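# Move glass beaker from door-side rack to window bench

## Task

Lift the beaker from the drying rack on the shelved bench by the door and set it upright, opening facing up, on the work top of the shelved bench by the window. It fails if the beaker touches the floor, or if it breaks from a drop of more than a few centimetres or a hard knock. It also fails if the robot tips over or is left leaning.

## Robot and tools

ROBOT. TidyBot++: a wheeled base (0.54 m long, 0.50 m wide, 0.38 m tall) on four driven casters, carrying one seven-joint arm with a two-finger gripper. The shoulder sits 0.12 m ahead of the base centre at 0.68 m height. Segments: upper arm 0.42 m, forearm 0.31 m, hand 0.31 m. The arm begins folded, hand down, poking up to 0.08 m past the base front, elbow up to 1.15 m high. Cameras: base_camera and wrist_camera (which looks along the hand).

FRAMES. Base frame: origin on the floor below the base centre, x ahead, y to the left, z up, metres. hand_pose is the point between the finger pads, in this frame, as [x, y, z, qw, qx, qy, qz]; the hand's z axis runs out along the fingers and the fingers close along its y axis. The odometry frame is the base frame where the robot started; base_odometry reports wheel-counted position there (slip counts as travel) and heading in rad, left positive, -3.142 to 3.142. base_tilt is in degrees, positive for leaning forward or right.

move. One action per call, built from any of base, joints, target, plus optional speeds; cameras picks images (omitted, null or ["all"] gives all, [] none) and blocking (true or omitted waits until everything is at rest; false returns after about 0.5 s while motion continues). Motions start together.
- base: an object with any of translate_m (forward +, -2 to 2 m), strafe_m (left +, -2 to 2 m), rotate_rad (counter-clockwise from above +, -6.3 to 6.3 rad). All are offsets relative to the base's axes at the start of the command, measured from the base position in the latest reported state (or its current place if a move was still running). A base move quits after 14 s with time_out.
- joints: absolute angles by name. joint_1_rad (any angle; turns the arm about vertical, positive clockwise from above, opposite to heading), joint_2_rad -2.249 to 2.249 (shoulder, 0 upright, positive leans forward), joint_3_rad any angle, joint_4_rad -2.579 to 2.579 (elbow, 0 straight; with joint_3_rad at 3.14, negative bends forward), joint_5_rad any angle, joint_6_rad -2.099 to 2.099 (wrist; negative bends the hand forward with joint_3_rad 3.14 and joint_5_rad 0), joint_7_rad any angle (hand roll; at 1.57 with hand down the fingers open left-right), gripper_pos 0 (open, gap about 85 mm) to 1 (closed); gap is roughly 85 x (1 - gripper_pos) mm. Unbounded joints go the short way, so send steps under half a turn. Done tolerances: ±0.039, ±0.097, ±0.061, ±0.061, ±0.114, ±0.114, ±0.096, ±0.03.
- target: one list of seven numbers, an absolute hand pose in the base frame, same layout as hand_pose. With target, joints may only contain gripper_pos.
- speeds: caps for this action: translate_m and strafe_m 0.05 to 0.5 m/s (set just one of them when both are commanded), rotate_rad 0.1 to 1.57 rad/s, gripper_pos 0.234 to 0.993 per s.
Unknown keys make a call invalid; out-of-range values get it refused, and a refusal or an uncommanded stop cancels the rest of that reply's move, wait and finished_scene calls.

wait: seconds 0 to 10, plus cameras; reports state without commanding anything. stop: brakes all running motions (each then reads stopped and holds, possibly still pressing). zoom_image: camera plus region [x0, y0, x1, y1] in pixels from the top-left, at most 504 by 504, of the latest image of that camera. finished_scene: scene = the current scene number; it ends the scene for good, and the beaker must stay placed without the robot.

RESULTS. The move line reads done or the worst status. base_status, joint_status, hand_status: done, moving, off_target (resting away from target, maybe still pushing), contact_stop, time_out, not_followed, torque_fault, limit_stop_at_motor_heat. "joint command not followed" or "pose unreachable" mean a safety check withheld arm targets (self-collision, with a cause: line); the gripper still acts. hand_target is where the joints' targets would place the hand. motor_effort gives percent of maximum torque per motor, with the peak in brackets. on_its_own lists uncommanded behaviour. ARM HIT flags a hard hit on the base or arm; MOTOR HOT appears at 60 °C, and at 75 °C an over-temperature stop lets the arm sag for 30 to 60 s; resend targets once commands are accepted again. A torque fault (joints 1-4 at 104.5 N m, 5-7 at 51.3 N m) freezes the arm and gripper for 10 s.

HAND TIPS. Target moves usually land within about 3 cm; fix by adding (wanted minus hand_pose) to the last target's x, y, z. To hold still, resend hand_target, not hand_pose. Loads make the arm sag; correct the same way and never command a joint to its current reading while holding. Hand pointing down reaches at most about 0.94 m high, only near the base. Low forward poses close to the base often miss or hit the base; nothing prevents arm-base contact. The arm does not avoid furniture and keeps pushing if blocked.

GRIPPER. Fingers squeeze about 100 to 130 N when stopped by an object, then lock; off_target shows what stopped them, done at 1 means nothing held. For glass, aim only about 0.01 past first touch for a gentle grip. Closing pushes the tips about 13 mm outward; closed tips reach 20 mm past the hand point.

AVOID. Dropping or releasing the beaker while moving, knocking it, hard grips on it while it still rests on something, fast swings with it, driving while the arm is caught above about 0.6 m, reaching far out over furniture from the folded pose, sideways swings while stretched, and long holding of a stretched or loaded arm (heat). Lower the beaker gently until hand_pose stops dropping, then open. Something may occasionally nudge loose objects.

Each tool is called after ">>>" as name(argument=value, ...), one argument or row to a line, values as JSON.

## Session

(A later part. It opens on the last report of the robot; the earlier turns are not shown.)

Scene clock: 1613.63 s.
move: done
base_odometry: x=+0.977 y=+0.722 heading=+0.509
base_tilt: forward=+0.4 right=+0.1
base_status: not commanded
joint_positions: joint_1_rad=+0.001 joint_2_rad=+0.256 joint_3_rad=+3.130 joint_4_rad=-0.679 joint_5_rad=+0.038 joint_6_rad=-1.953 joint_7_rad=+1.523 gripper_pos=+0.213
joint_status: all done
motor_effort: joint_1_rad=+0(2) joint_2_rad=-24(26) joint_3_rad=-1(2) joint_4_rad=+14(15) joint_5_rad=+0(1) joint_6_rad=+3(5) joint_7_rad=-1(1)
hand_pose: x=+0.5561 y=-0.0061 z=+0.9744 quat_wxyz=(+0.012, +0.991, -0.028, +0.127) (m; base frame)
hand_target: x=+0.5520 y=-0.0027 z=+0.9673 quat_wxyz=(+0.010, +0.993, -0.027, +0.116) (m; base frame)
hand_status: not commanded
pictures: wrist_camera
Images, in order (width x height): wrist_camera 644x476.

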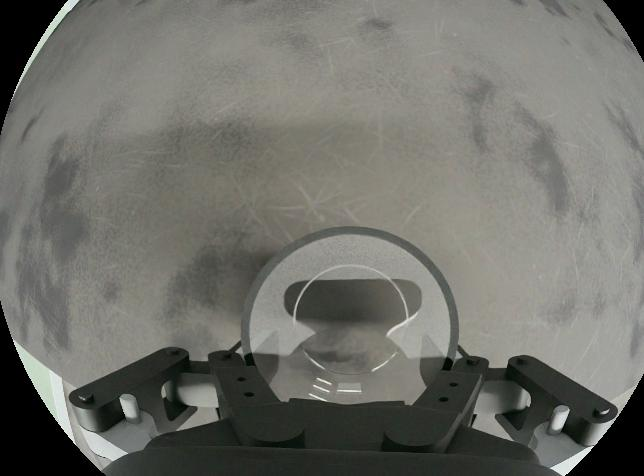

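>>> move(
  joints={"joint_1_rad": 0.0, "joint_2_rad": 0.25, "joint_3_rad": 3.12, "joint_4_rad": -0.724, "joint_5_rad": 0.04, "joint_6_rad": -1.95, "joint_7_rad": 1.515},
  cameras=["wrist_camera"],
)

>>> zoom_image(
  camera="wrist_camera",
  region=[180, 180, 520, 460],
)

Scene clock: 1629.17 s.
move: done
base_odometry: x=+0.977 y=+0.722 heading=+0.509
base_tilt: forward=+0.4 right=+0.1
base_status: not commanded
joint_positions: joint_1_rad=+0.001 joint_2_rad=+0.256 joint_3_rad=+3.130 joint_4_rad=-0.694 joint_5_rad=+0.038 joint_6_rad=-1.953 joint_7_rad=+1.523 gripper_pos=+0.213
joint_status: all done
motor_effort: joint_1_rad=-1(1) joint_2_rad=-24(25) joint_3_rad=-1(2) joint_4_rad=+14(15) joint_5_rad=+1(1) joint_6_rad=+4(4) joint_7_rad=+0(2)
hand_pose: x=+0.5544 y=-0.0061 z=+0.9696 quat_wxyz=(+0.012, +0.992, -0.028, +0.119) (m; base frame)
hand_target: x=+0.5501 y=-0.0027 z=+0.9624 quat_wxyz=(+0.011, +0.994, -0.027, +0.109) (m; base frame)
hand_status: not commanded
pictures: wrist_camera
Images, in order (width x height): wrist_camera 644x476.

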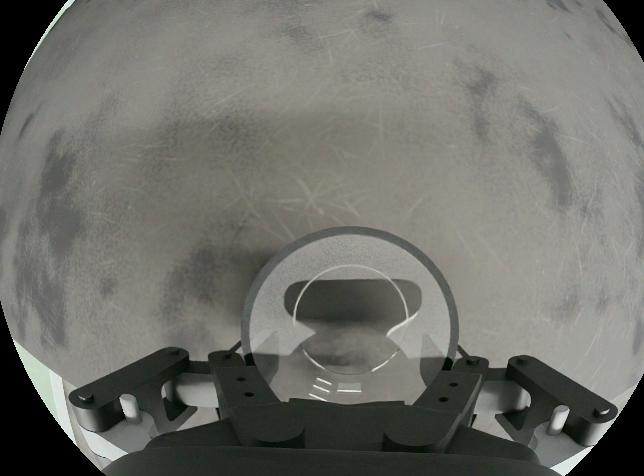

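Scaled by 1.482.

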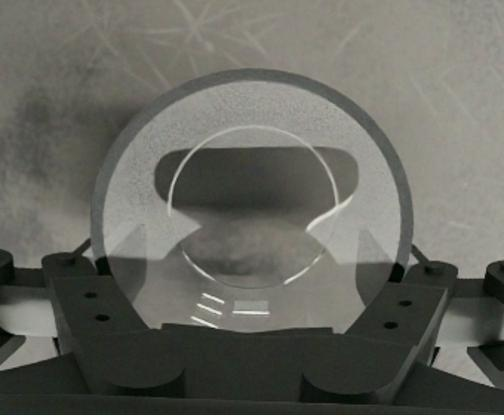

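>>> move(
  joints={"joint_1_rad": 0.0, "joint_2_rad": 0.25, "joint_3_rad": 3.12, "joint_4_rad": -0.731, "joint_5_rad": 0.04, "joint_6_rad": -1.95, "joint_7_rad": 1.515},
  cameras=["wrist_camera"],
)

>>> zoom_image(
  camera="wrist_camera",
  region=[180, 180, 520, 460],
)

Scene clock: 1632.60 s.
move: done
base_odometry: x=+0.977 y=+0.722 heading=+0.509
base_tilt: forward=+0.4 right=+0.1
base_status: not commanded
joint_positions: joint_1_rad=+0.001 joint_2_rad=+0.256 joint_3_rad=+3.130 joint_4_rad=-0.695 joint_5_rad=+0.038 joint_6_rad=-1.953 joint_7_rad=+1.523 gripper_pos=+0.213
joint_status: all done
motor_effort: joint_1_rad=-1(2) joint_2_rad=-21(24) joint_3_rad=-1(2) joint_4_rad=+12(15) joint_5_rad=-1(1) joint_6_rad=+2(3) joint_7_rad=+0(1)
hand_pose: x=+0.5543 y=-0.0061 z=+0.9693 quat_wxyz=(+0.012, +0.992, -0.028, +0.119) (m; base frame)
hand_target: x=+0.5492 y=-0.0027 z=+0.9601 quat_wxyz=(+0.011, +0.994, -0.027, +0.106) (m; base frame)
hand_status: not commanded
pictures: wrist_camera
Images, in order (width x height): wrist_camera 644x476.

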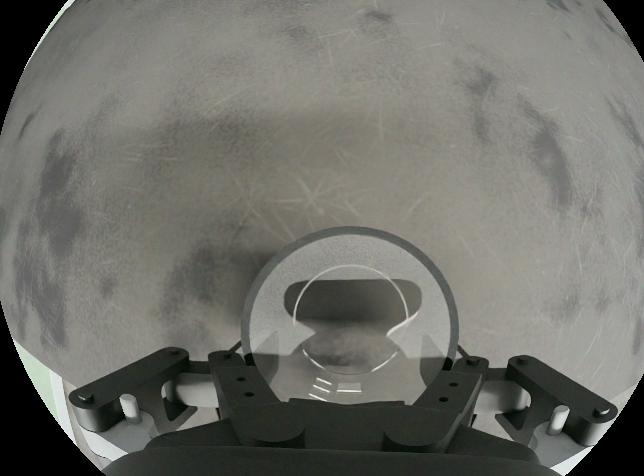

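Scaled by 1.482.

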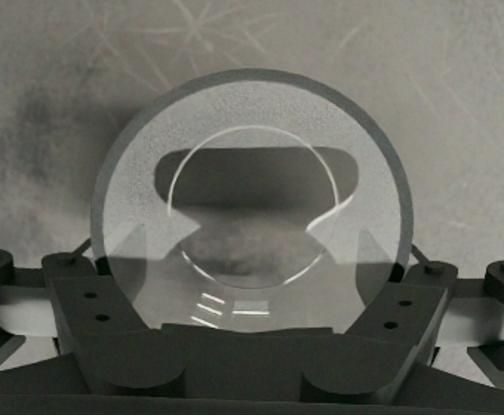

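>>> move(
  joints={"joint_1_rad": 0.0, "joint_2_rad": 0.25, "joint_3_rad": 3.12, "joint_4_rad": -0.722, "joint_5_rad": 0.04, "joint_6_rad": -1.95, "joint_7_rad": 1.515},
  cameras=["wrist_camera"],
)

>>> zoom_image(
  camera="wrist_camera",
  region=[180, 180, 520, 460],
)

Scene clock: 1701.70 s.
move: done
base_odometry: x=+0.977 y=+0.722 heading=+0.509
base_tilt: forward=+0.4 right=+0.1
base_status: not commanded
joint_positions: joint_1_rad=+0.001 joint_2_rad=+0.256 joint_3_rad=+3.130 joint_4_rad=-0.695 joint_5_rad=+0.038 joint_6_rad=-1.953 joint_7_rad=+1.523 gripper_pos=+0.213
joint_status: all done
motor_effort: joint_1_rad=+0(1) joint_2_rad=-21(21) joint_3_rad=-2(2) joint_4_rad=+12(13) joint_5_rad=+1(1) joint_6_rad=+2(3) joint_7_rad=-1(2)
hand_pose: x=+0.5543 y=-0.0061 z=+0.9693 quat_wxyz=(+0.012, +0.992, -0.028, +0.119) (m; base frame)
hand_target: x=+0.5503 y=-0.0027 z=+0.9631 quat_wxyz=(+0.011, +0.994, -0.027, +0.110) (m; base frame)
hand_status: not commanded
pictures: wrist_camera
Images, in order (width x height): wrist_camera 644x476.

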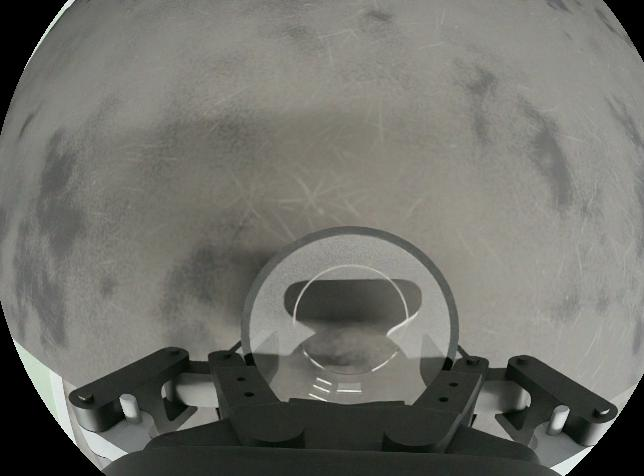

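Scaled by 1.482.

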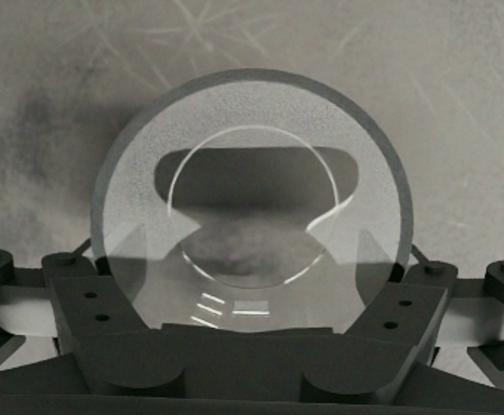

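>>> move(
  joints={"gripper_pos": 0.0},
  speeds={"gripper_pos": 0.234},
)

>>> zoom_image(
  camera="wrist_camera",
  region=[160, 180, 540, 470],
)

Scene clock: 1706.90 s.
move: done
base_odometry: x=+0.977 y=+0.722 heading=+0.509
base_tilt: forward=+0.4 right=+0.1
base_status: not commanded
joint_positions: joint_1_rad=+0.001 joint_2_rad=+0.256 joint_3_rad=+3.130 joint_4_rad=-0.696 joint_5_rad=+0.038 joint_6_rad=-1.953 joint_7_rad=+1.523 gripper_pos=+0.000
joint_status: all done
motor_effort: joint_1_rad=+0(1) joint_2_rad=-23(24) joint_3_rad=-1(2) joint_4_rad=+13(14) joint_5_rad=-1(1) joint_6_rad=+4(4) joint_7_rad=-1(1)
hand_pose: x=+0.5542 y=-0.0061 z=+0.9689 quat_wxyz=(+0.012, +0.992, -0.028, +0.118) (m; base frame)
hand_target: x=+0.5503 y=-0.0027 z=+0.9631 quat_wxyz=(+0.011, +0.994, -0.027, +0.110) (m; base frame)
hand_status: not commanded
pictures: base_camera, wrist_camera
Images, in order (width x height): base_camera 644x364, wrist_camera 644x476.

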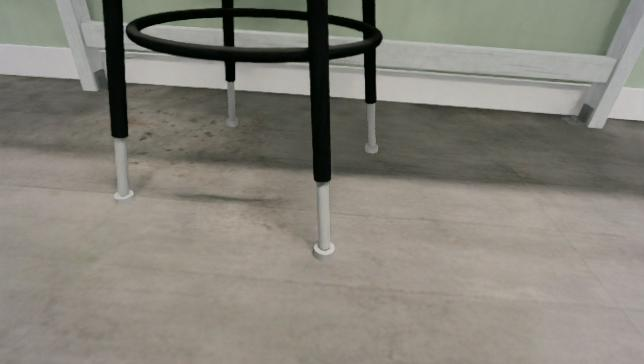

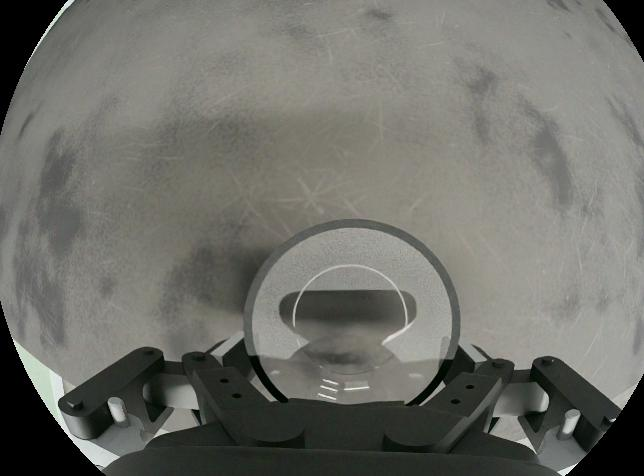

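Scaled by 1.326.

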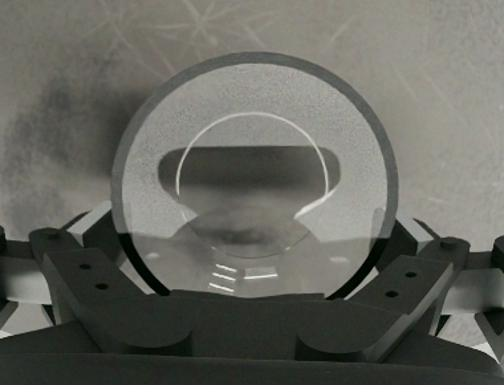

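>>> move(
  base={"translate_m": -0.24},
  speeds={"translate_m": 0.2},
)

Scene clock: 1738.30 s.
move: done
base_odometry: x=+0.768 y=+0.604 heading=+0.509
base_tilt: forward=+0.4 right=+0.1
base_status: done
joint_positions: joint_1_rad=+0.001 joint_2_rad=+0.256 joint_3_rad=+3.130 joint_4_rad=-0.696 joint_5_rad=+0.038 joint_6_rad=-1.953 joint_7_rad=+1.523 gripper_pos=+0.000
joint_status: not commanded
motor_effort: joint_1_rad=+0(2) joint_2_rad=-22(28) joint_3_rad=-1(2) joint_4_rad=+14(15) joint_5_rad=+0(1) joint_6_rad=+3(4) joint_7_rad=-1(2)
hand_pose: x=+0.5543 y=-0.0059 z=+0.9687 quat_wxyz=(+0.012, +0.993, -0.028, +0.118) (m; base frame)
hand_target: x=+0.5503 y=-0.0027 z=+0.9631 quat_wxyz=(+0.011, +0.994, -0.027, +0.110) (m; base frame)
hand_status: not commanded
pictures: base_camera, wrist_camera
Images, in order (width x height): base_camera 644x364, wrist_camera 644x476.

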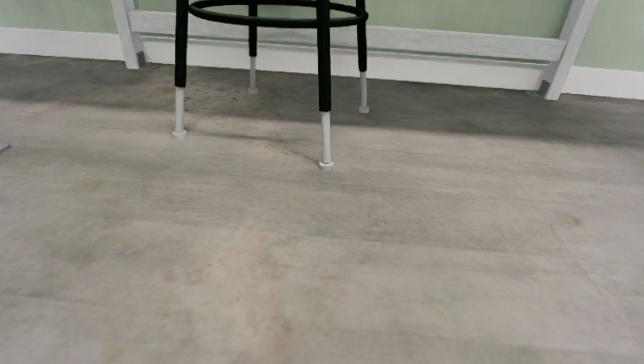

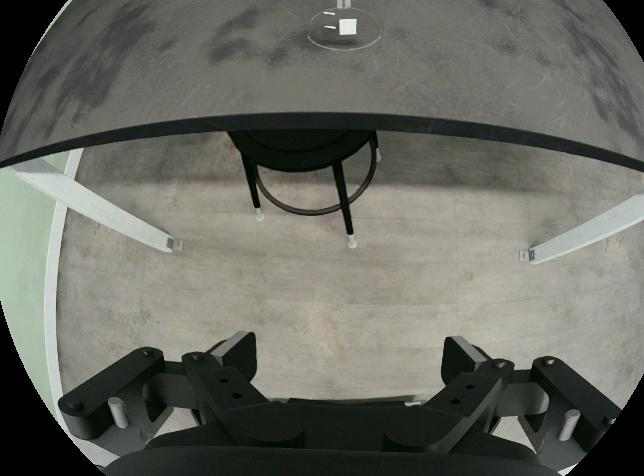

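>>> move(
  joints={"joint_1_rad": 0.0, "joint_2_rad": -0.2, "joint_3_rad": 3.12, "joint_4_rad": -0.74, "joint_5_rad": 0.04, "joint_6_rad": -0.6, "joint_7_rad": 1.515},
  cameras=[],
)

>>> move(
  joints={"joint_1_rad": 0.0, "joint_2_rad": -0.208, "joint_3_rad": 3.12, "joint_4_rad": -1.815, "joint_5_rad": 0.04, "joint_6_rad": 0.065, "joint_7_rad": 1.515},
)

>>> zoom_image(
  camera="wrist_camera",
  region=[180, 180, 520, 460],
)

Scene clock: 1747.20 s.
move: done
base_odometry: x=+0.768 y=+0.604 heading=+0.509
base_tilt: forward=+0.4 right=+0.2
base_status: not commanded
joint_positions: joint_1_rad=+0.001 joint_2_rad=-0.201 joint_3_rad=+3.130 joint_4_rad=-0.709 joint_5_rad=+0.038 joint_6_rad=-0.652 joint_7_rad=+1.523 gripper_pos=+0.000
joint_status: all done
motor_effort: joint_1_rad=+0(2) joint_2_rad=-6(27) joint_3_rad=+0(2) joint_4_rad=+12(17) joint_5_rad=-1(2) joint_6_rad=+8(10) joint_7_rad=+0(2)
hand_pose: x=+0.4728 y=-0.0001 z=+1.4931 quat_wxyz=(-0.005, +0.548, -0.010, +0.837) (m; base frame)
hand_target: x=+0.4795 y=+0.0054 z=+1.4938 quat_wxyz=(-0.011, +0.539, -0.008, +0.842) (m; base frame)
hand_status: not commanded
pictures: none
No camera images: "cameras" was empty.

Scene clock: 1749.83 s.
move: done
base_odometry: x=+0.768 y=+0.604 heading=+0.509
base_tilt: forward=+0.4 right=+0.1
base_status: not commanded
joint_positions: joint_1_rad=+0.001 joint_2_rad=-0.201 joint_3_rad=+3.130 joint_4_rad=-1.773 joint_5_rad=+0.038 joint_6_rad=+0.013 joint_7_rad=+1.523 gripper_pos=+0.000
joint_status: all done
motor_effort: joint_1_rad=+0(2) joint_2_rad=-14(16) joint_3_rad=-1(2) joint_4_rad=+20(21) joint_5_rad=+1(2) joint_6_rad=+9(11) joint_7_rad=-1(2)
hand_pose: x=+0.6602 y=+0.0085 z=+1.0973 quat_wxyz=(-0.006, +0.703, +0.002, +0.711) (m; base frame)
hand_target: x=+0.6570 y=+0.0154 z=+1.0910 quat_wxyz=(-0.013, +0.697, +0.004, +0.717) (m; base frame)
hand_status: not commanded
pictures: base_camera, wrist_camera
Images, in order (width x height): base_camera 644x364, wrist_camera 644x476.

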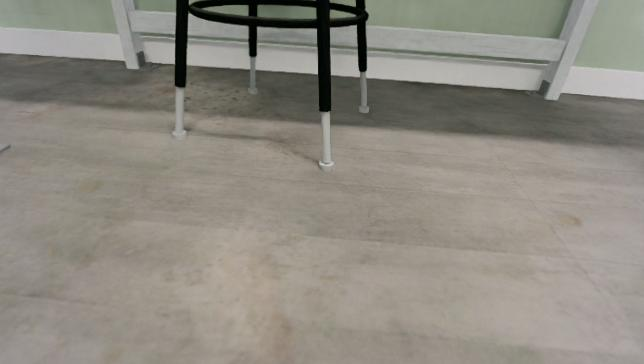

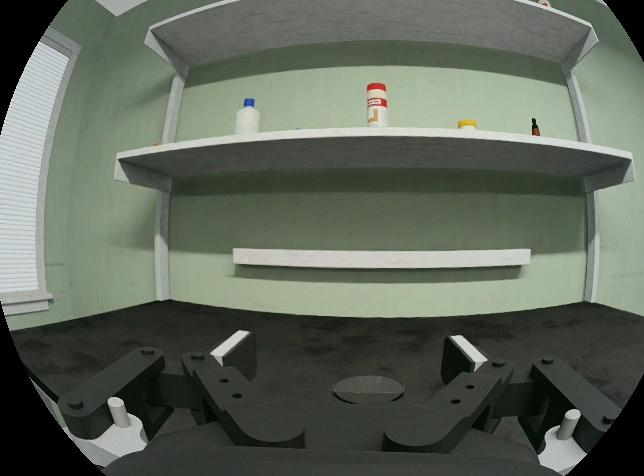

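Scaled by 1.482.

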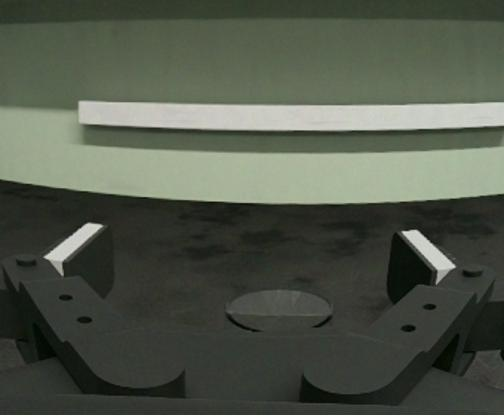

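>>> move(
  joints={"joint_1_rad": 0.0, "joint_2_rad": -0.208, "joint_3_rad": 3.12, "joint_4_rad": -1.815, "joint_5_rad": 0.04, "joint_6_rad": 0.48, "joint_7_rad": 1.515},
  cameras=[],
)

>>> move(
  joints={"joint_1_rad": 0.0, "joint_2_rad": -0.03, "joint_3_rad": 3.12, "joint_4_rad": -2.10, "joint_5_rad": 0.04, "joint_6_rad": 0.5, "joint_7_rad": 1.515},
)

>>> zoom_image(
  camera="wrist_camera",
  region=[180, 180, 520, 460],
)

Scene clock: 1786.57 s.
move: done
base_odometry: x=+0.768 y=+0.604 heading=+0.509
base_tilt: forward=+0.4 right=+0.1
base_status: not commanded
joint_positions: joint_1_rad=+0.001 joint_2_rad=-0.202 joint_3_rad=+3.130 joint_4_rad=-1.782 joint_5_rad=+0.038 joint_6_rad=+0.432 joint_7_rad=+1.523 gripper_pos=+0.000
joint_status: all done
motor_effort: joint_1_rad=+0(1) joint_2_rad=-13(16) joint_3_rad=-1(2) joint_4_rad=+20(22) joint_5_rad=-1(2) joint_6_rad=+9(11) joint_7_rad=-1(1)
hand_pose: x=+0.6329 y=+0.0133 z=+1.2183 quat_wxyz=(-0.014, +0.543, +0.007, +0.839) (m; base frame)
hand_target: x=+0.6269 y=+0.0202 z=+1.2155 quat_wxyz=(-0.021, +0.534, +0.010, +0.845) (m; base frame)
hand_status: not commanded
pictures: none
No camera images: "cameras" was empty.

Scene clock: 1788.07 s.
move: done
base_odometry: x=+0.768 y=+0.604 heading=+0.509
base_tilt: forward=+0.4 right=+0.1
base_status: not commanded
joint_positions: joint_1_rad=+0.001 joint_2_rad=-0.039 joint_3_rad=+3.130 joint_4_rad=-2.066 joint_5_rad=+0.038 joint_6_rad=+0.454 joint_7_rad=+1.523 gripper_pos=+0.000
joint_status: all done
motor_effort: joint_1_rad=+0(2) joint_2_rad=-18(21) joint_3_rad=-1(2) joint_4_rad=+18(21) joint_5_rad=+0(1) joint_6_rad=+10(11) joint_7_rad=-1(2)
hand_pose: x=+0.6959 y=+0.0132 z=+0.9623 quat_wxyz=(-0.014, +0.708, +0.006, +0.706) (m; base frame)
hand_target: x=+0.6931 y=+0.0199 z=+0.9520 quat_wxyz=(-0.021, +0.707, +0.007, +0.707) (m; base frame)
hand_status: not commanded
pictures: base_camera, wrist_camera
Images, in order (width x height): base_camera 644x364, wrist_camera 644x476.

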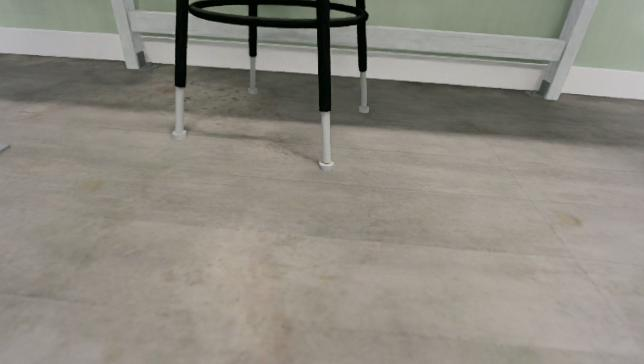

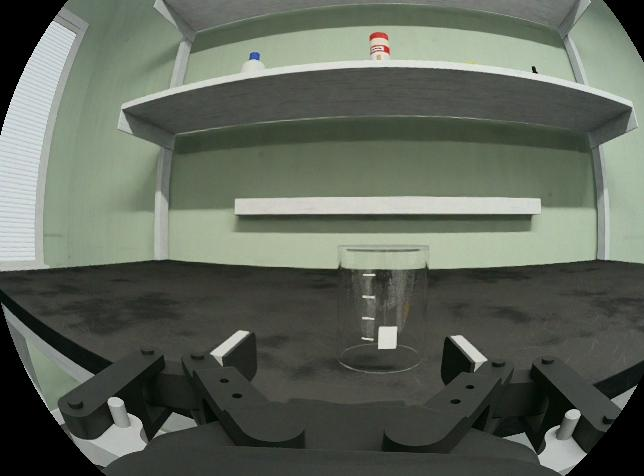

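Scaled by 1.482.

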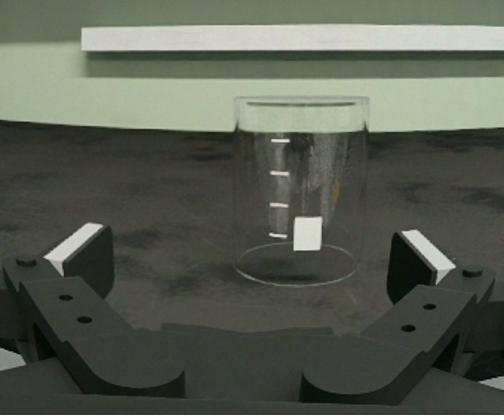

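>>> zoom_image(
  camera="wrist_camera",
  region=[320, 230, 450, 390],
)

Scaled by 3.150.

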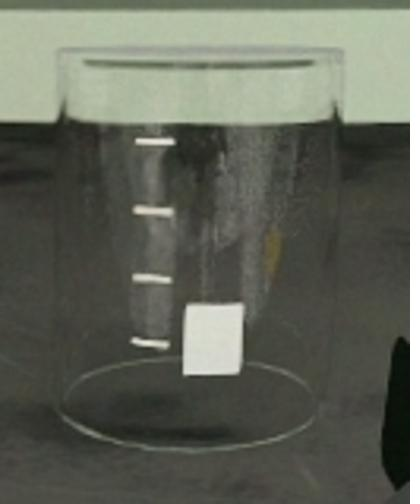

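>>> move(
  base={"translate_m": 0.03, "strafe_m": -0.02},
  speeds={"translate_m": 0.1},
  cameras=["wrist_camera"],
)

>>> zoom_image(
  camera="wrist_camera",
  region=[200, 220, 500, 420],
)

Scene clock: 1843.53 s.
move: done
base_odometry: x=+0.803 y=+0.601 heading=+0.509
base_tilt: forward=+0.4 right=+0.1
base_status: done
joint_positions: joint_1_rad=+0.000 joint_2_rad=-0.038 joint_3_rad=+3.130 joint_4_rad=-2.066 joint_5_rad=+0.038 joint_6_rad=+0.454 joint_7_rad=+1.523 gripper_pos=+0.000
joint_status: not commanded
motor_effort: joint_1_rad=+0(2) joint_2_rad=-18(20) joint_3_rad=-1(3) joint_4_rad=+18(19) joint_5_rad=-1(1) joint_6_rad=+10(10) joint_7_rad=-1(1)
hand_pose: x=+0.6960 y=+0.0134 z=+0.9623 quat_wxyz=(-0.015, +0.708, +0.006, +0.706) (m; base frame)
hand_target: x=+0.6931 y=+0.0199 z=+0.9520 quat_wxyz=(-0.021, +0.707, +0.007, +0.707) (m; base frame)
hand_status: not commanded
pictures: wrist_camera
Images, in order (width x height): wrist_camera 644x476.

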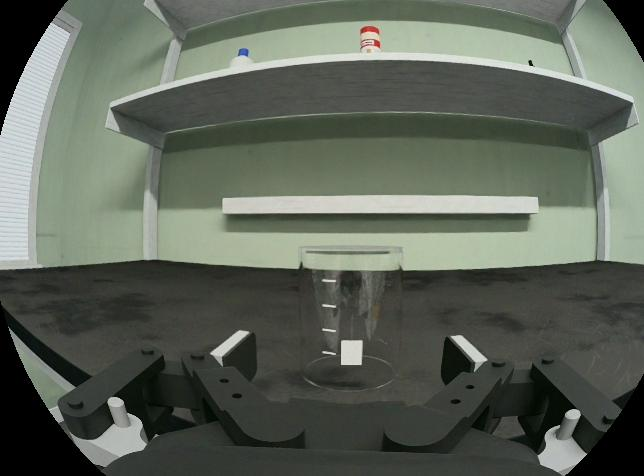

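Scaled by 1.680.

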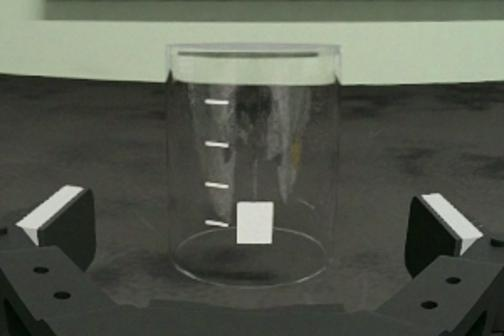

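>>> move(
  base={"translate_m": 0.045, "strafe_m": 0.004},
  speeds={"translate_m": 0.1},
  cameras=["wrist_camera"],
)

>>> zoom_image(
  camera="wrist_camera",
  region=[200, 220, 500, 420],
)

Scene clock: 1864.40 s.
move: done
base_odometry: x=+0.841 y=+0.627 heading=+0.509
base_tilt: forward=+0.4 right=+0.1
base_status: done
joint_positions: joint_1_rad=+0.000 joint_2_rad=-0.037 joint_3_rad=+3.130 joint_4_rad=-2.066 joint_5_rad=+0.038 joint_6_rad=+0.455 joint_7_rad=+1.523 gripper_pos=+0.000
joint_status: not commanded
motor_effort: joint_1_rad=+0(2) joint_2_rad=-18(21) joint_3_rad=-1(2) joint_4_rad=+19(19) joint_5_rad=+0(1) joint_6_rad=+9(10) joint_7_rad=-1(1)
hand_pose: x=+0.6963 y=+0.0135 z=+0.9618 quat_wxyz=(-0.015, +0.709, +0.006, +0.705) (m; base frame)
hand_target: x=+0.6931 y=+0.0199 z=+0.9520 quat_wxyz=(-0.021, +0.707, +0.007, +0.707) (m; base frame)
hand_status: not commanded
pictures: wrist_camera
Images, in order (width x height): wrist_camera 644x476.

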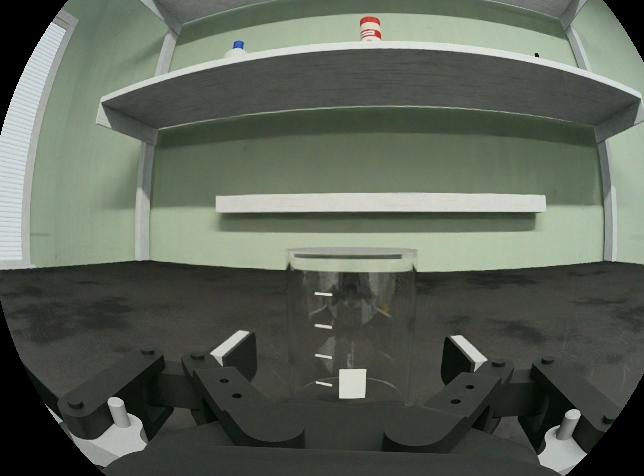

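Scaled by 1.680.

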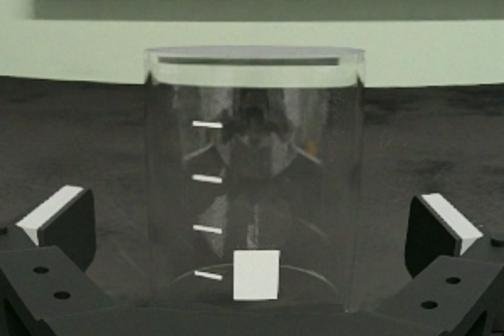

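>>> move(
  base={"translate_m": 0.047},
  speeds={"translate_m": 0.1},
  cameras=["wrist_camera"],
)

>>> zoom_image(
  camera="wrist_camera",
  region=[200, 220, 500, 420],
)

Scene clock: 1884.37 s.
move: done
base_odometry: x=+0.882 y=+0.650 heading=+0.508
base_tilt: forward=+0.4 right=+0.1
base_status: done
joint_positions: joint_1_rad=+0.000 joint_2_rad=-0.036 joint_3_rad=+3.130 joint_4_rad=-2.066 joint_5_rad=+0.038 joint_6_rad=+0.455 joint_7_rad=+1.523 gripper_pos=+0.000
joint_status: not commanded
motor_effort: joint_1_rad=+0(2) joint_2_rad=-17(21) joint_3_rad=+0(2) joint_4_rad=+18(19) joint_5_rad=-1(1) joint_6_rad=+10(10) joint_7_rad=+0(2)
hand_pose: x=+0.6966 y=+0.0135 z=+0.9611 quat_wxyz=(-0.015, +0.709, +0.006, +0.705) (m; base frame)
hand_target: x=+0.6931 y=+0.0199 z=+0.9520 quat_wxyz=(-0.021, +0.707, +0.007, +0.707) (m; base frame)
hand_status: not commanded
pictures: wrist_camera
Images, in order (width x height): wrist_camera 644x476.

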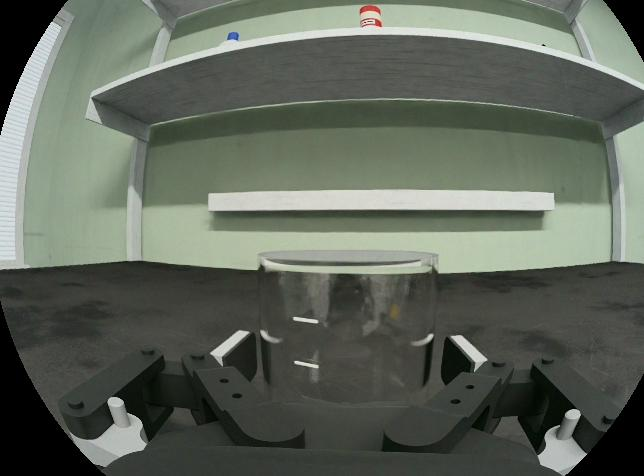

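Scaled by 1.680.

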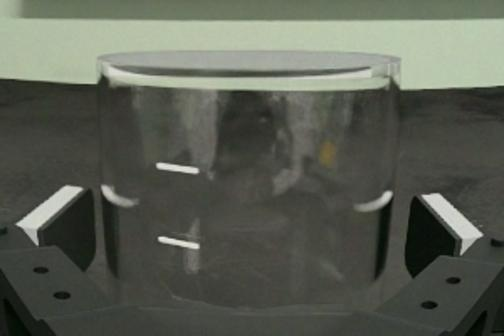

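>>> move(
  joints={"gripper_pos": 0.14},
  speeds={"gripper_pos": 0.234},
  cameras=["wrist_camera"],
)

>>> zoom_image(
  camera="wrist_camera",
  region=[200, 220, 500, 420],
)

Scene clock: 1893.60 s.
move: done
base_odometry: x=+0.882 y=+0.650 heading=+0.508
base_tilt: forward=+0.4 right=+0.1
base_status: not commanded
joint_positions: joint_1_rad=+0.000 joint_2_rad=-0.036 joint_3_rad=+3.130 joint_4_rad=-2.066 joint_5_rad=+0.038 joint_6_rad=+0.455 joint_7_rad=+1.523 gripper_pos=+0.140
joint_status: all done
motor_effort: joint_1_rad=-1(2) joint_2_rad=-18(18) joint_3_rad=-1(1) joint_4_rad=+18(19) joint_5_rad=+0(2) joint_6_rad=+9(10) joint_7_rad=-1(1)
hand_pose: x=+0.6966 y=+0.0135 z=+0.9611 quat_wxyz=(-0.015, +0.709, +0.006, +0.705) (m; base frame)
hand_target: x=+0.6931 y=+0.0199 z=+0.9520 quat_wxyz=(-0.021, +0.707, +0.007, +0.707) (m; base frame)
hand_status: not commanded
pictures: wrist_camera
Images, in order (width x height): wrist_camera 644x476.

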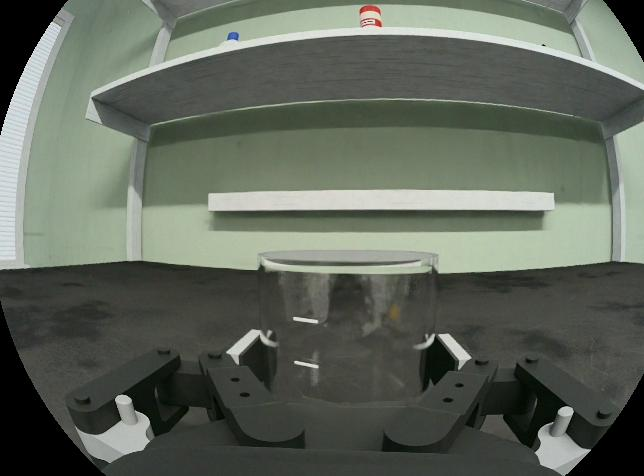

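Scaled by 1.680.

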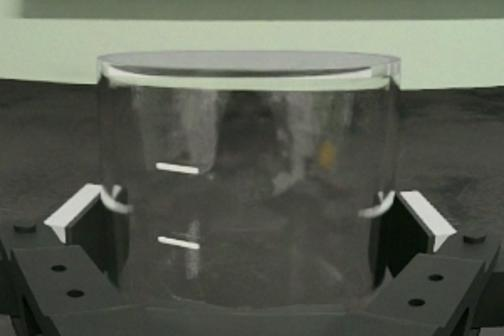

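>>> move(
  joints={"gripper_pos": 0.16},
  speeds={"gripper_pos": 0.234},
  cameras=["wrist_camera"],
)

>>> zoom_image(
  camera="wrist_camera",
  region=[200, 220, 500, 420],
)

Scene clock: 1896.73 s.
move: done
base_odometry: x=+0.882 y=+0.650 heading=+0.508
base_tilt: forward=+0.4 right=+0.1
base_status: not commanded
joint_positions: joint_1_rad=+0.000 joint_2_rad=-0.036 joint_3_rad=+3.130 joint_4_rad=-2.066 joint_5_rad=+0.038 joint_6_rad=+0.455 joint_7_rad=+1.523 gripper_pos=+0.160
joint_status: all done
motor_effort: joint_1_rad=-1(1) joint_2_rad=-18(18) joint_3_rad=-1(2) joint_4_rad=+18(19) joint_5_rad=+0(1) joint_6_rad=+10(11) joint_7_rad=+0(1)
hand_pose: x=+0.6966 y=+0.0135 z=+0.9611 quat_wxyz=(-0.015, +0.709, +0.006, +0.705) (m; base frame)
hand_target: x=+0.6931 y=+0.0199 z=+0.9520 quat_wxyz=(-0.021, +0.707, +0.007, +0.707) (m; base frame)
hand_status: not commanded
pictures: wrist_camera
Images, in order (width x height): wrist_camera 644x476.

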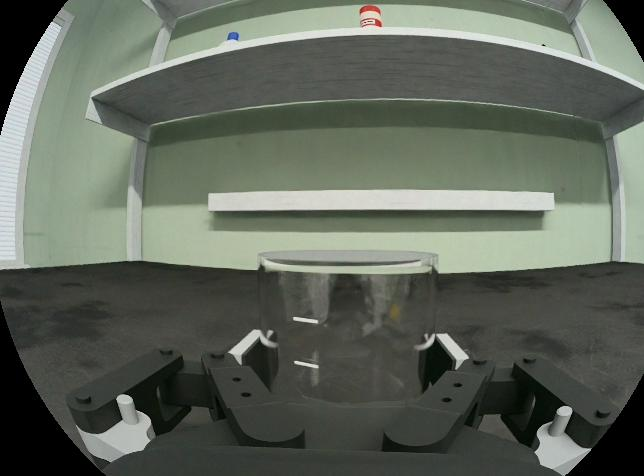

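Scaled by 1.680.

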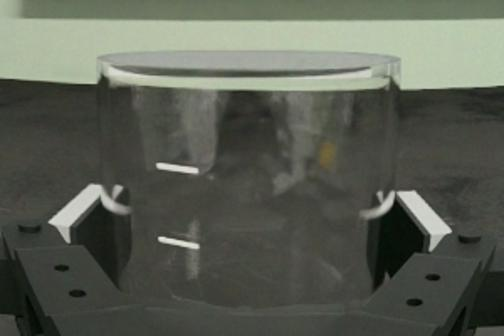

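>>> move(
  joints={"gripper_pos": 0.175},
  speeds={"gripper_pos": 0.234},
  cameras=["wrist_camera"],
)

>>> zoom_image(
  camera="wrist_camera",
  region=[200, 220, 500, 420],
)

Scene clock: 1899.77 s.
move: done
base_odometry: x=+0.882 y=+0.650 heading=+0.508
base_tilt: forward=+0.4 right=+0.1
base_status: not commanded
joint_positions: joint_1_rad=+0.000 joint_2_rad=-0.036 joint_3_rad=+3.130 joint_4_rad=-2.066 joint_5_rad=+0.038 joint_6_rad=+0.455 joint_7_rad=+1.523 gripper_pos=+0.176
joint_status: all done
motor_effort: joint_1_rad=-1(1) joint_2_rad=-18(18) joint_3_rad=-1(2) joint_4_rad=+18(19) joint_5_rad=+0(1) joint_6_rad=+9(10) joint_7_rad=+0(1)
hand_pose: x=+0.6966 y=+0.0135 z=+0.9611 quat_wxyz=(-0.015, +0.709, +0.006, +0.705) (m; base frame)
hand_target: x=+0.6931 y=+0.0199 z=+0.9520 quat_wxyz=(-0.021, +0.707, +0.007, +0.707) (m; base frame)
hand_status: not commanded
pictures: wrist_camera
Images, in order (width x height): wrist_camera 644x476.

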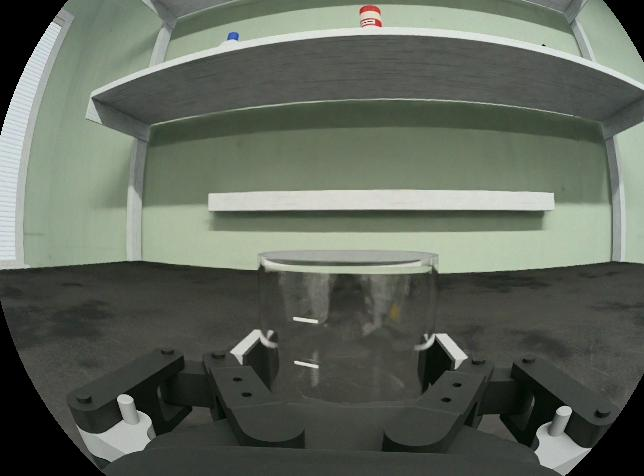

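Scaled by 1.680.

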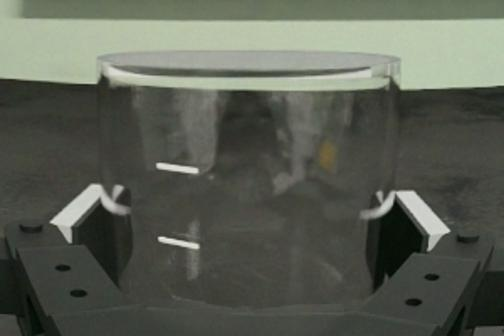

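>>> move(
  joints={"gripper_pos": 0.19},
  speeds={"gripper_pos": 0.234},
  cameras=["wrist_camera"],
)

>>> zoom_image(
  camera="wrist_camera",
  region=[200, 220, 500, 420],
)

Scene clock: 1902.17 s.
move: done
base_odometry: x=+0.882 y=+0.650 heading=+0.508
base_tilt: forward=+0.4 right=+0.1
base_status: not commanded
joint_positions: joint_1_rad=+0.000 joint_2_rad=-0.036 joint_3_rad=+3.130 joint_4_rad=-2.066 joint_5_rad=+0.038 joint_6_rad=+0.455 joint_7_rad=+1.523 gripper_pos=+0.192
joint_status: all done
motor_effort: joint_1_rad=-1(1) joint_2_rad=-18(18) joint_3_rad=-1(1) joint_4_rad=+18(19) joint_5_rad=-1(1) joint_6_rad=+10(10) joint_7_rad=-1(1)
hand_pose: x=+0.6966 y=+0.0135 z=+0.9611 quat_wxyz=(-0.015, +0.709, +0.006, +0.705) (m; base frame)
hand_target: x=+0.6931 y=+0.0199 z=+0.9520 quat_wxyz=(-0.021, +0.707, +0.007, +0.707) (m; base frame)
hand_status: not commanded
pictures: wrist_camera
Images, in order (width x height): wrist_camera 644x476.

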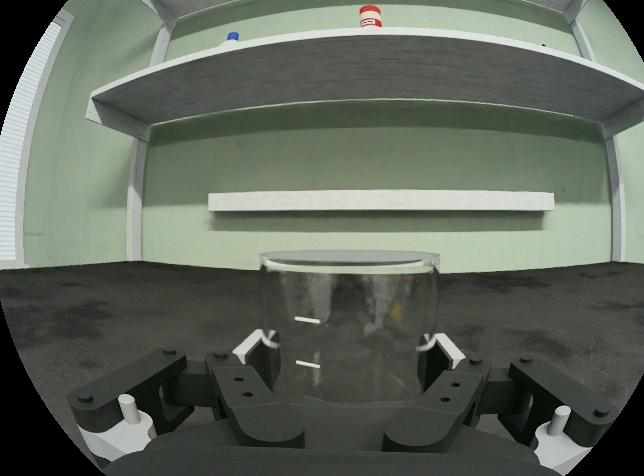

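Scaled by 1.680.

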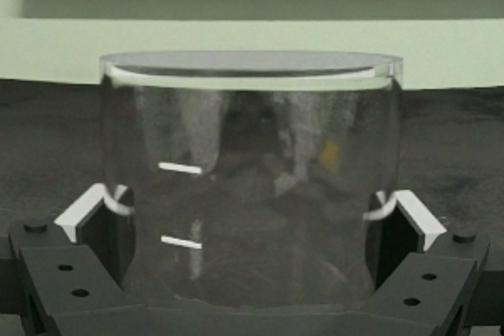

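>>> move(
  joints={"gripper_pos": 0.2},
  speeds={"gripper_pos": 0.234},
  cameras=["wrist_camera"],
)

>>> zoom_image(
  camera="wrist_camera",
  region=[200, 220, 500, 420],
)

Scene clock: 1907.13 s.
move: done
base_odometry: x=+0.882 y=+0.650 heading=+0.508
base_tilt: forward=+0.4 right=+0.1
base_status: not commanded
joint_positions: joint_1_rad=+0.000 joint_2_rad=-0.036 joint_3_rad=+3.130 joint_4_rad=-2.066 joint_5_rad=+0.038 joint_6_rad=+0.455 joint_7_rad=+1.523 gripper_pos=+0.199
joint_status: all done
motor_effort: joint_1_rad=+0(1) joint_2_rad=-17(18) joint_3_rad=+0(1) joint_4_rad=+18(19) joint_5_rad=-1(1) joint_6_rad=+9(10) joint_7_rad=-1(2)
hand_pose: x=+0.6966 y=+0.0135 z=+0.9611 quat_wxyz=(-0.015, +0.709, +0.006, +0.705) (m; base frame)
hand_target: x=+0.6931 y=+0.0199 z=+0.9520 quat_wxyz=(-0.021, +0.707, +0.007, +0.707) (m; base frame)
hand_status: not commanded
pictures: wrist_camera
Images, in order (width x height): wrist_camera 644x476.

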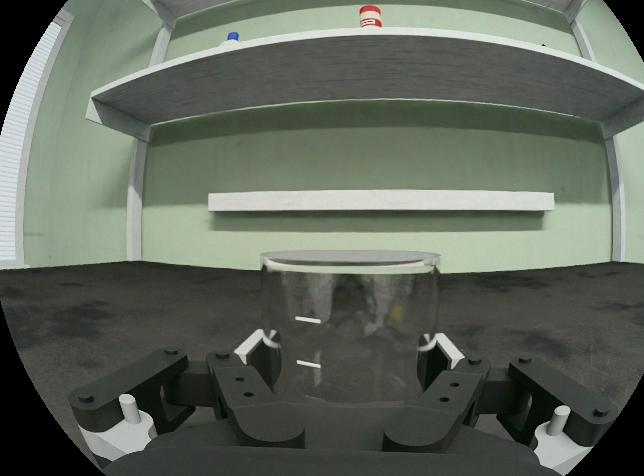

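Scaled by 1.680.

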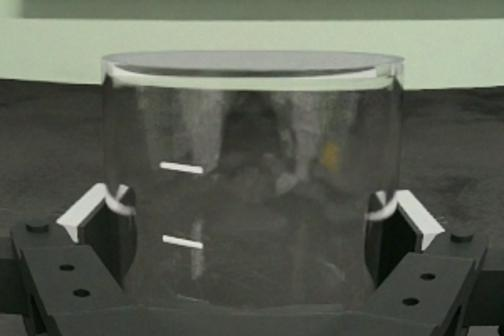

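>>> move(
  joints={"gripper_pos": 0.209},
  speeds={"gripper_pos": 0.234},
  cameras=["wrist_camera"],
)

>>> zoom_image(
  camera="wrist_camera",
  region=[200, 220, 500, 420],
)

Scene clock: 1910.13 s.
move: done
base_odometry: x=+0.882 y=+0.650 heading=+0.508
base_tilt: forward=+0.4 right=+0.1
base_status: not commanded
joint_positions: joint_1_rad=+0.000 joint_2_rad=-0.036 joint_3_rad=+3.130 joint_4_rad=-2.066 joint_5_rad=+0.038 joint_6_rad=+0.455 joint_7_rad=+1.523 gripper_pos=+0.204
joint_status: all done
motor_effort: joint_1_rad=-1(2) joint_2_rad=-17(18) joint_3_rad=+0(1) joint_4_rad=+18(18) joint_5_rad=+1(1) joint_6_rad=+9(10) joint_7_rad=-1(1)
hand_pose: x=+0.6966 y=+0.0135 z=+0.9611 quat_wxyz=(-0.015, +0.709, +0.006, +0.705) (m; base frame)
hand_target: x=+0.6931 y=+0.0199 z=+0.9520 quat_wxyz=(-0.021, +0.707, +0.007, +0.707) (m; base frame)
hand_status: not commanded
pictures: wrist_camera
Images, in order (width x height): wrist_camera 644x476.

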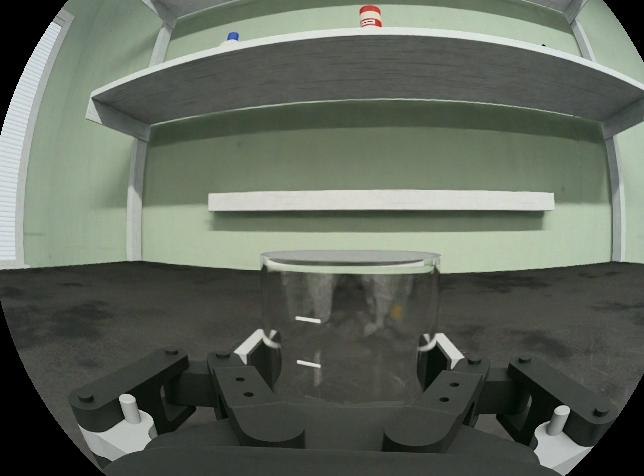

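Scaled by 1.680.

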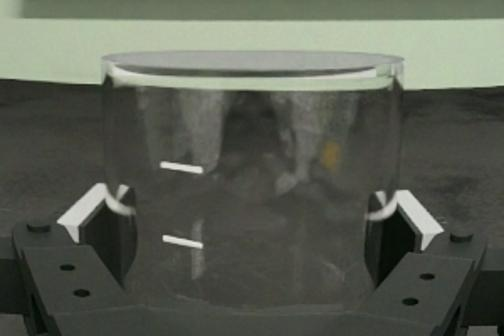

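>>> move(
  joints={"joint_1_rad": 0.0, "joint_2_rad": -0.126, "joint_3_rad": 3.12, "joint_4_rad": -1.945, "joint_5_rad": 0.04, "joint_6_rad": 0.279, "joint_7_rad": 1.515},
  cameras=["wrist_camera"],
)

>>> zoom_image(
  camera="wrist_camera",
  region=[200, 220, 500, 420],
)

Scene clock: 1932.93 s.
move: done
base_odometry: x=+0.882 y=+0.650 heading=+0.508
base_tilt: forward=+0.4 right=+0.1
base_status: not commanded
joint_positions: joint_1_rad=+0.000 joint_2_rad=-0.083 joint_3_rad=+3.130 joint_4_rad=-1.979 joint_5_rad=+0.038 joint_6_rad=+0.331 joint_7_rad=+1.523 gripper_pos=+0.205
joint_status: all done
motor_effort: joint_1_rad=+0(2) joint_2_rad=-18(20) joint_3_rad=-1(2) joint_4_rad=+20(21) joint_5_rad=+0(1) joint_6_rad=+10(11) joint_7_rad=-1(2)
hand_pose: x=+0.6931 y=+0.0122 z=+1.0022 quat_wxyz=(-0.012, +0.705, +0.005, +0.709) (m; base frame)
hand_target: x=+0.6815 y=+0.0178 z=+1.0315 quat_wxyz=(-0.017, +0.696, +0.006, +0.718) (m; base frame)
hand_status: not commanded
pictures: wrist_camera
Images, in order (width x height): wrist_camera 644x476.

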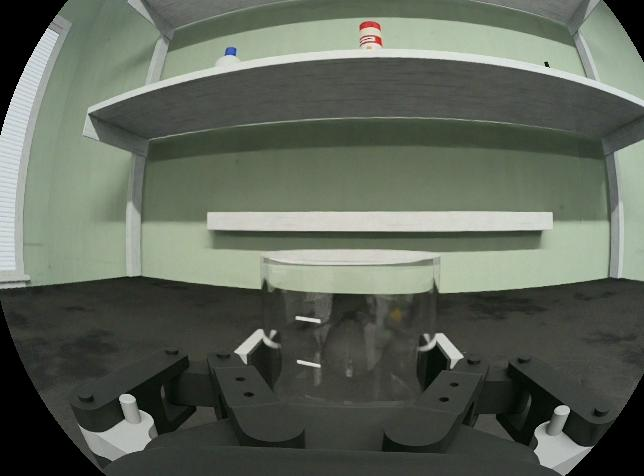

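Scaled by 1.680.

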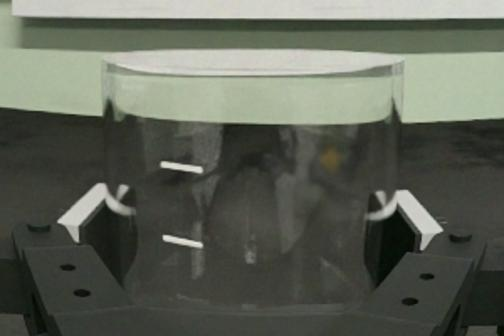

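>>> move(
  joints={"joint_1_rad": 0.0, "joint_2_rad": -0.208, "joint_3_rad": 3.12, "joint_4_rad": -1.815, "joint_5_rad": 0.04, "joint_6_rad": 0.065, "joint_7_rad": 1.515, "gripper_pos": 0.213},
  speeds={"gripper_pos": 0.234},
  cameras=["wrist_camera"],
)

>>> zoom_image(
  camera="wrist_camera",
  region=[200, 220, 500, 420],
)

Scene clock: 1947.23 s.
move: done
base_odometry: x=+0.882 y=+0.650 heading=+0.508
base_tilt: forward=+0.4 right=+0.1
base_status: not commanded
joint_positions: joint_1_rad=+0.000 joint_2_rad=-0.173 joint_3_rad=+3.130 joint_4_rad=-1.848 joint_5_rad=+0.038 joint_6_rad=+0.121 joint_7_rad=+1.523 gripper_pos=+0.209
joint_status: all done
motor_effort: joint_1_rad=+0(2) joint_2_rad=-16(20) joint_3_rad=+0(2) joint_4_rad=+21(22) joint_5_rad=+0(2) joint_6_rad=+11(11) joint_7_rad=+0(2)
hand_pose: x=+0.6703 y=+0.0099 z=+1.0686 quat_wxyz=(-0.008, +0.701, +0.003, +0.713) (m; base frame)
hand_target: x=+0.6570 y=+0.0154 z=+1.0910 quat_wxyz=(-0.013, +0.697, +0.004, +0.717) (m; base frame)
hand_status: not commanded
pictures: wrist_camera
Images, in order (width x height): wrist_camera 644x476.

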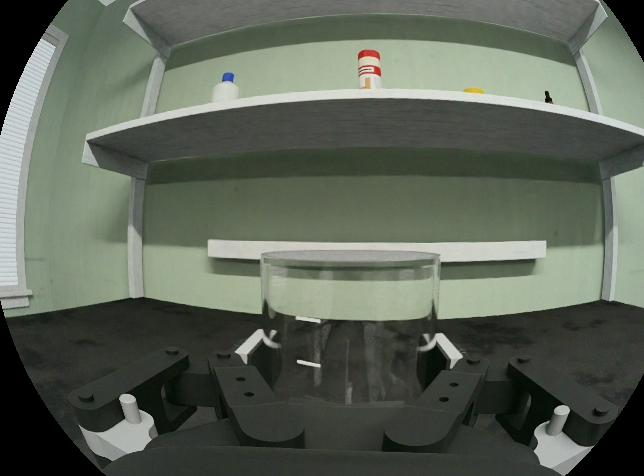

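Scaled by 1.680.

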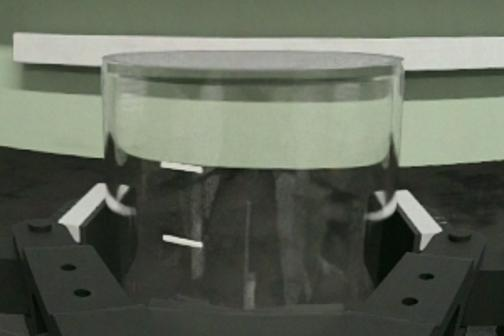

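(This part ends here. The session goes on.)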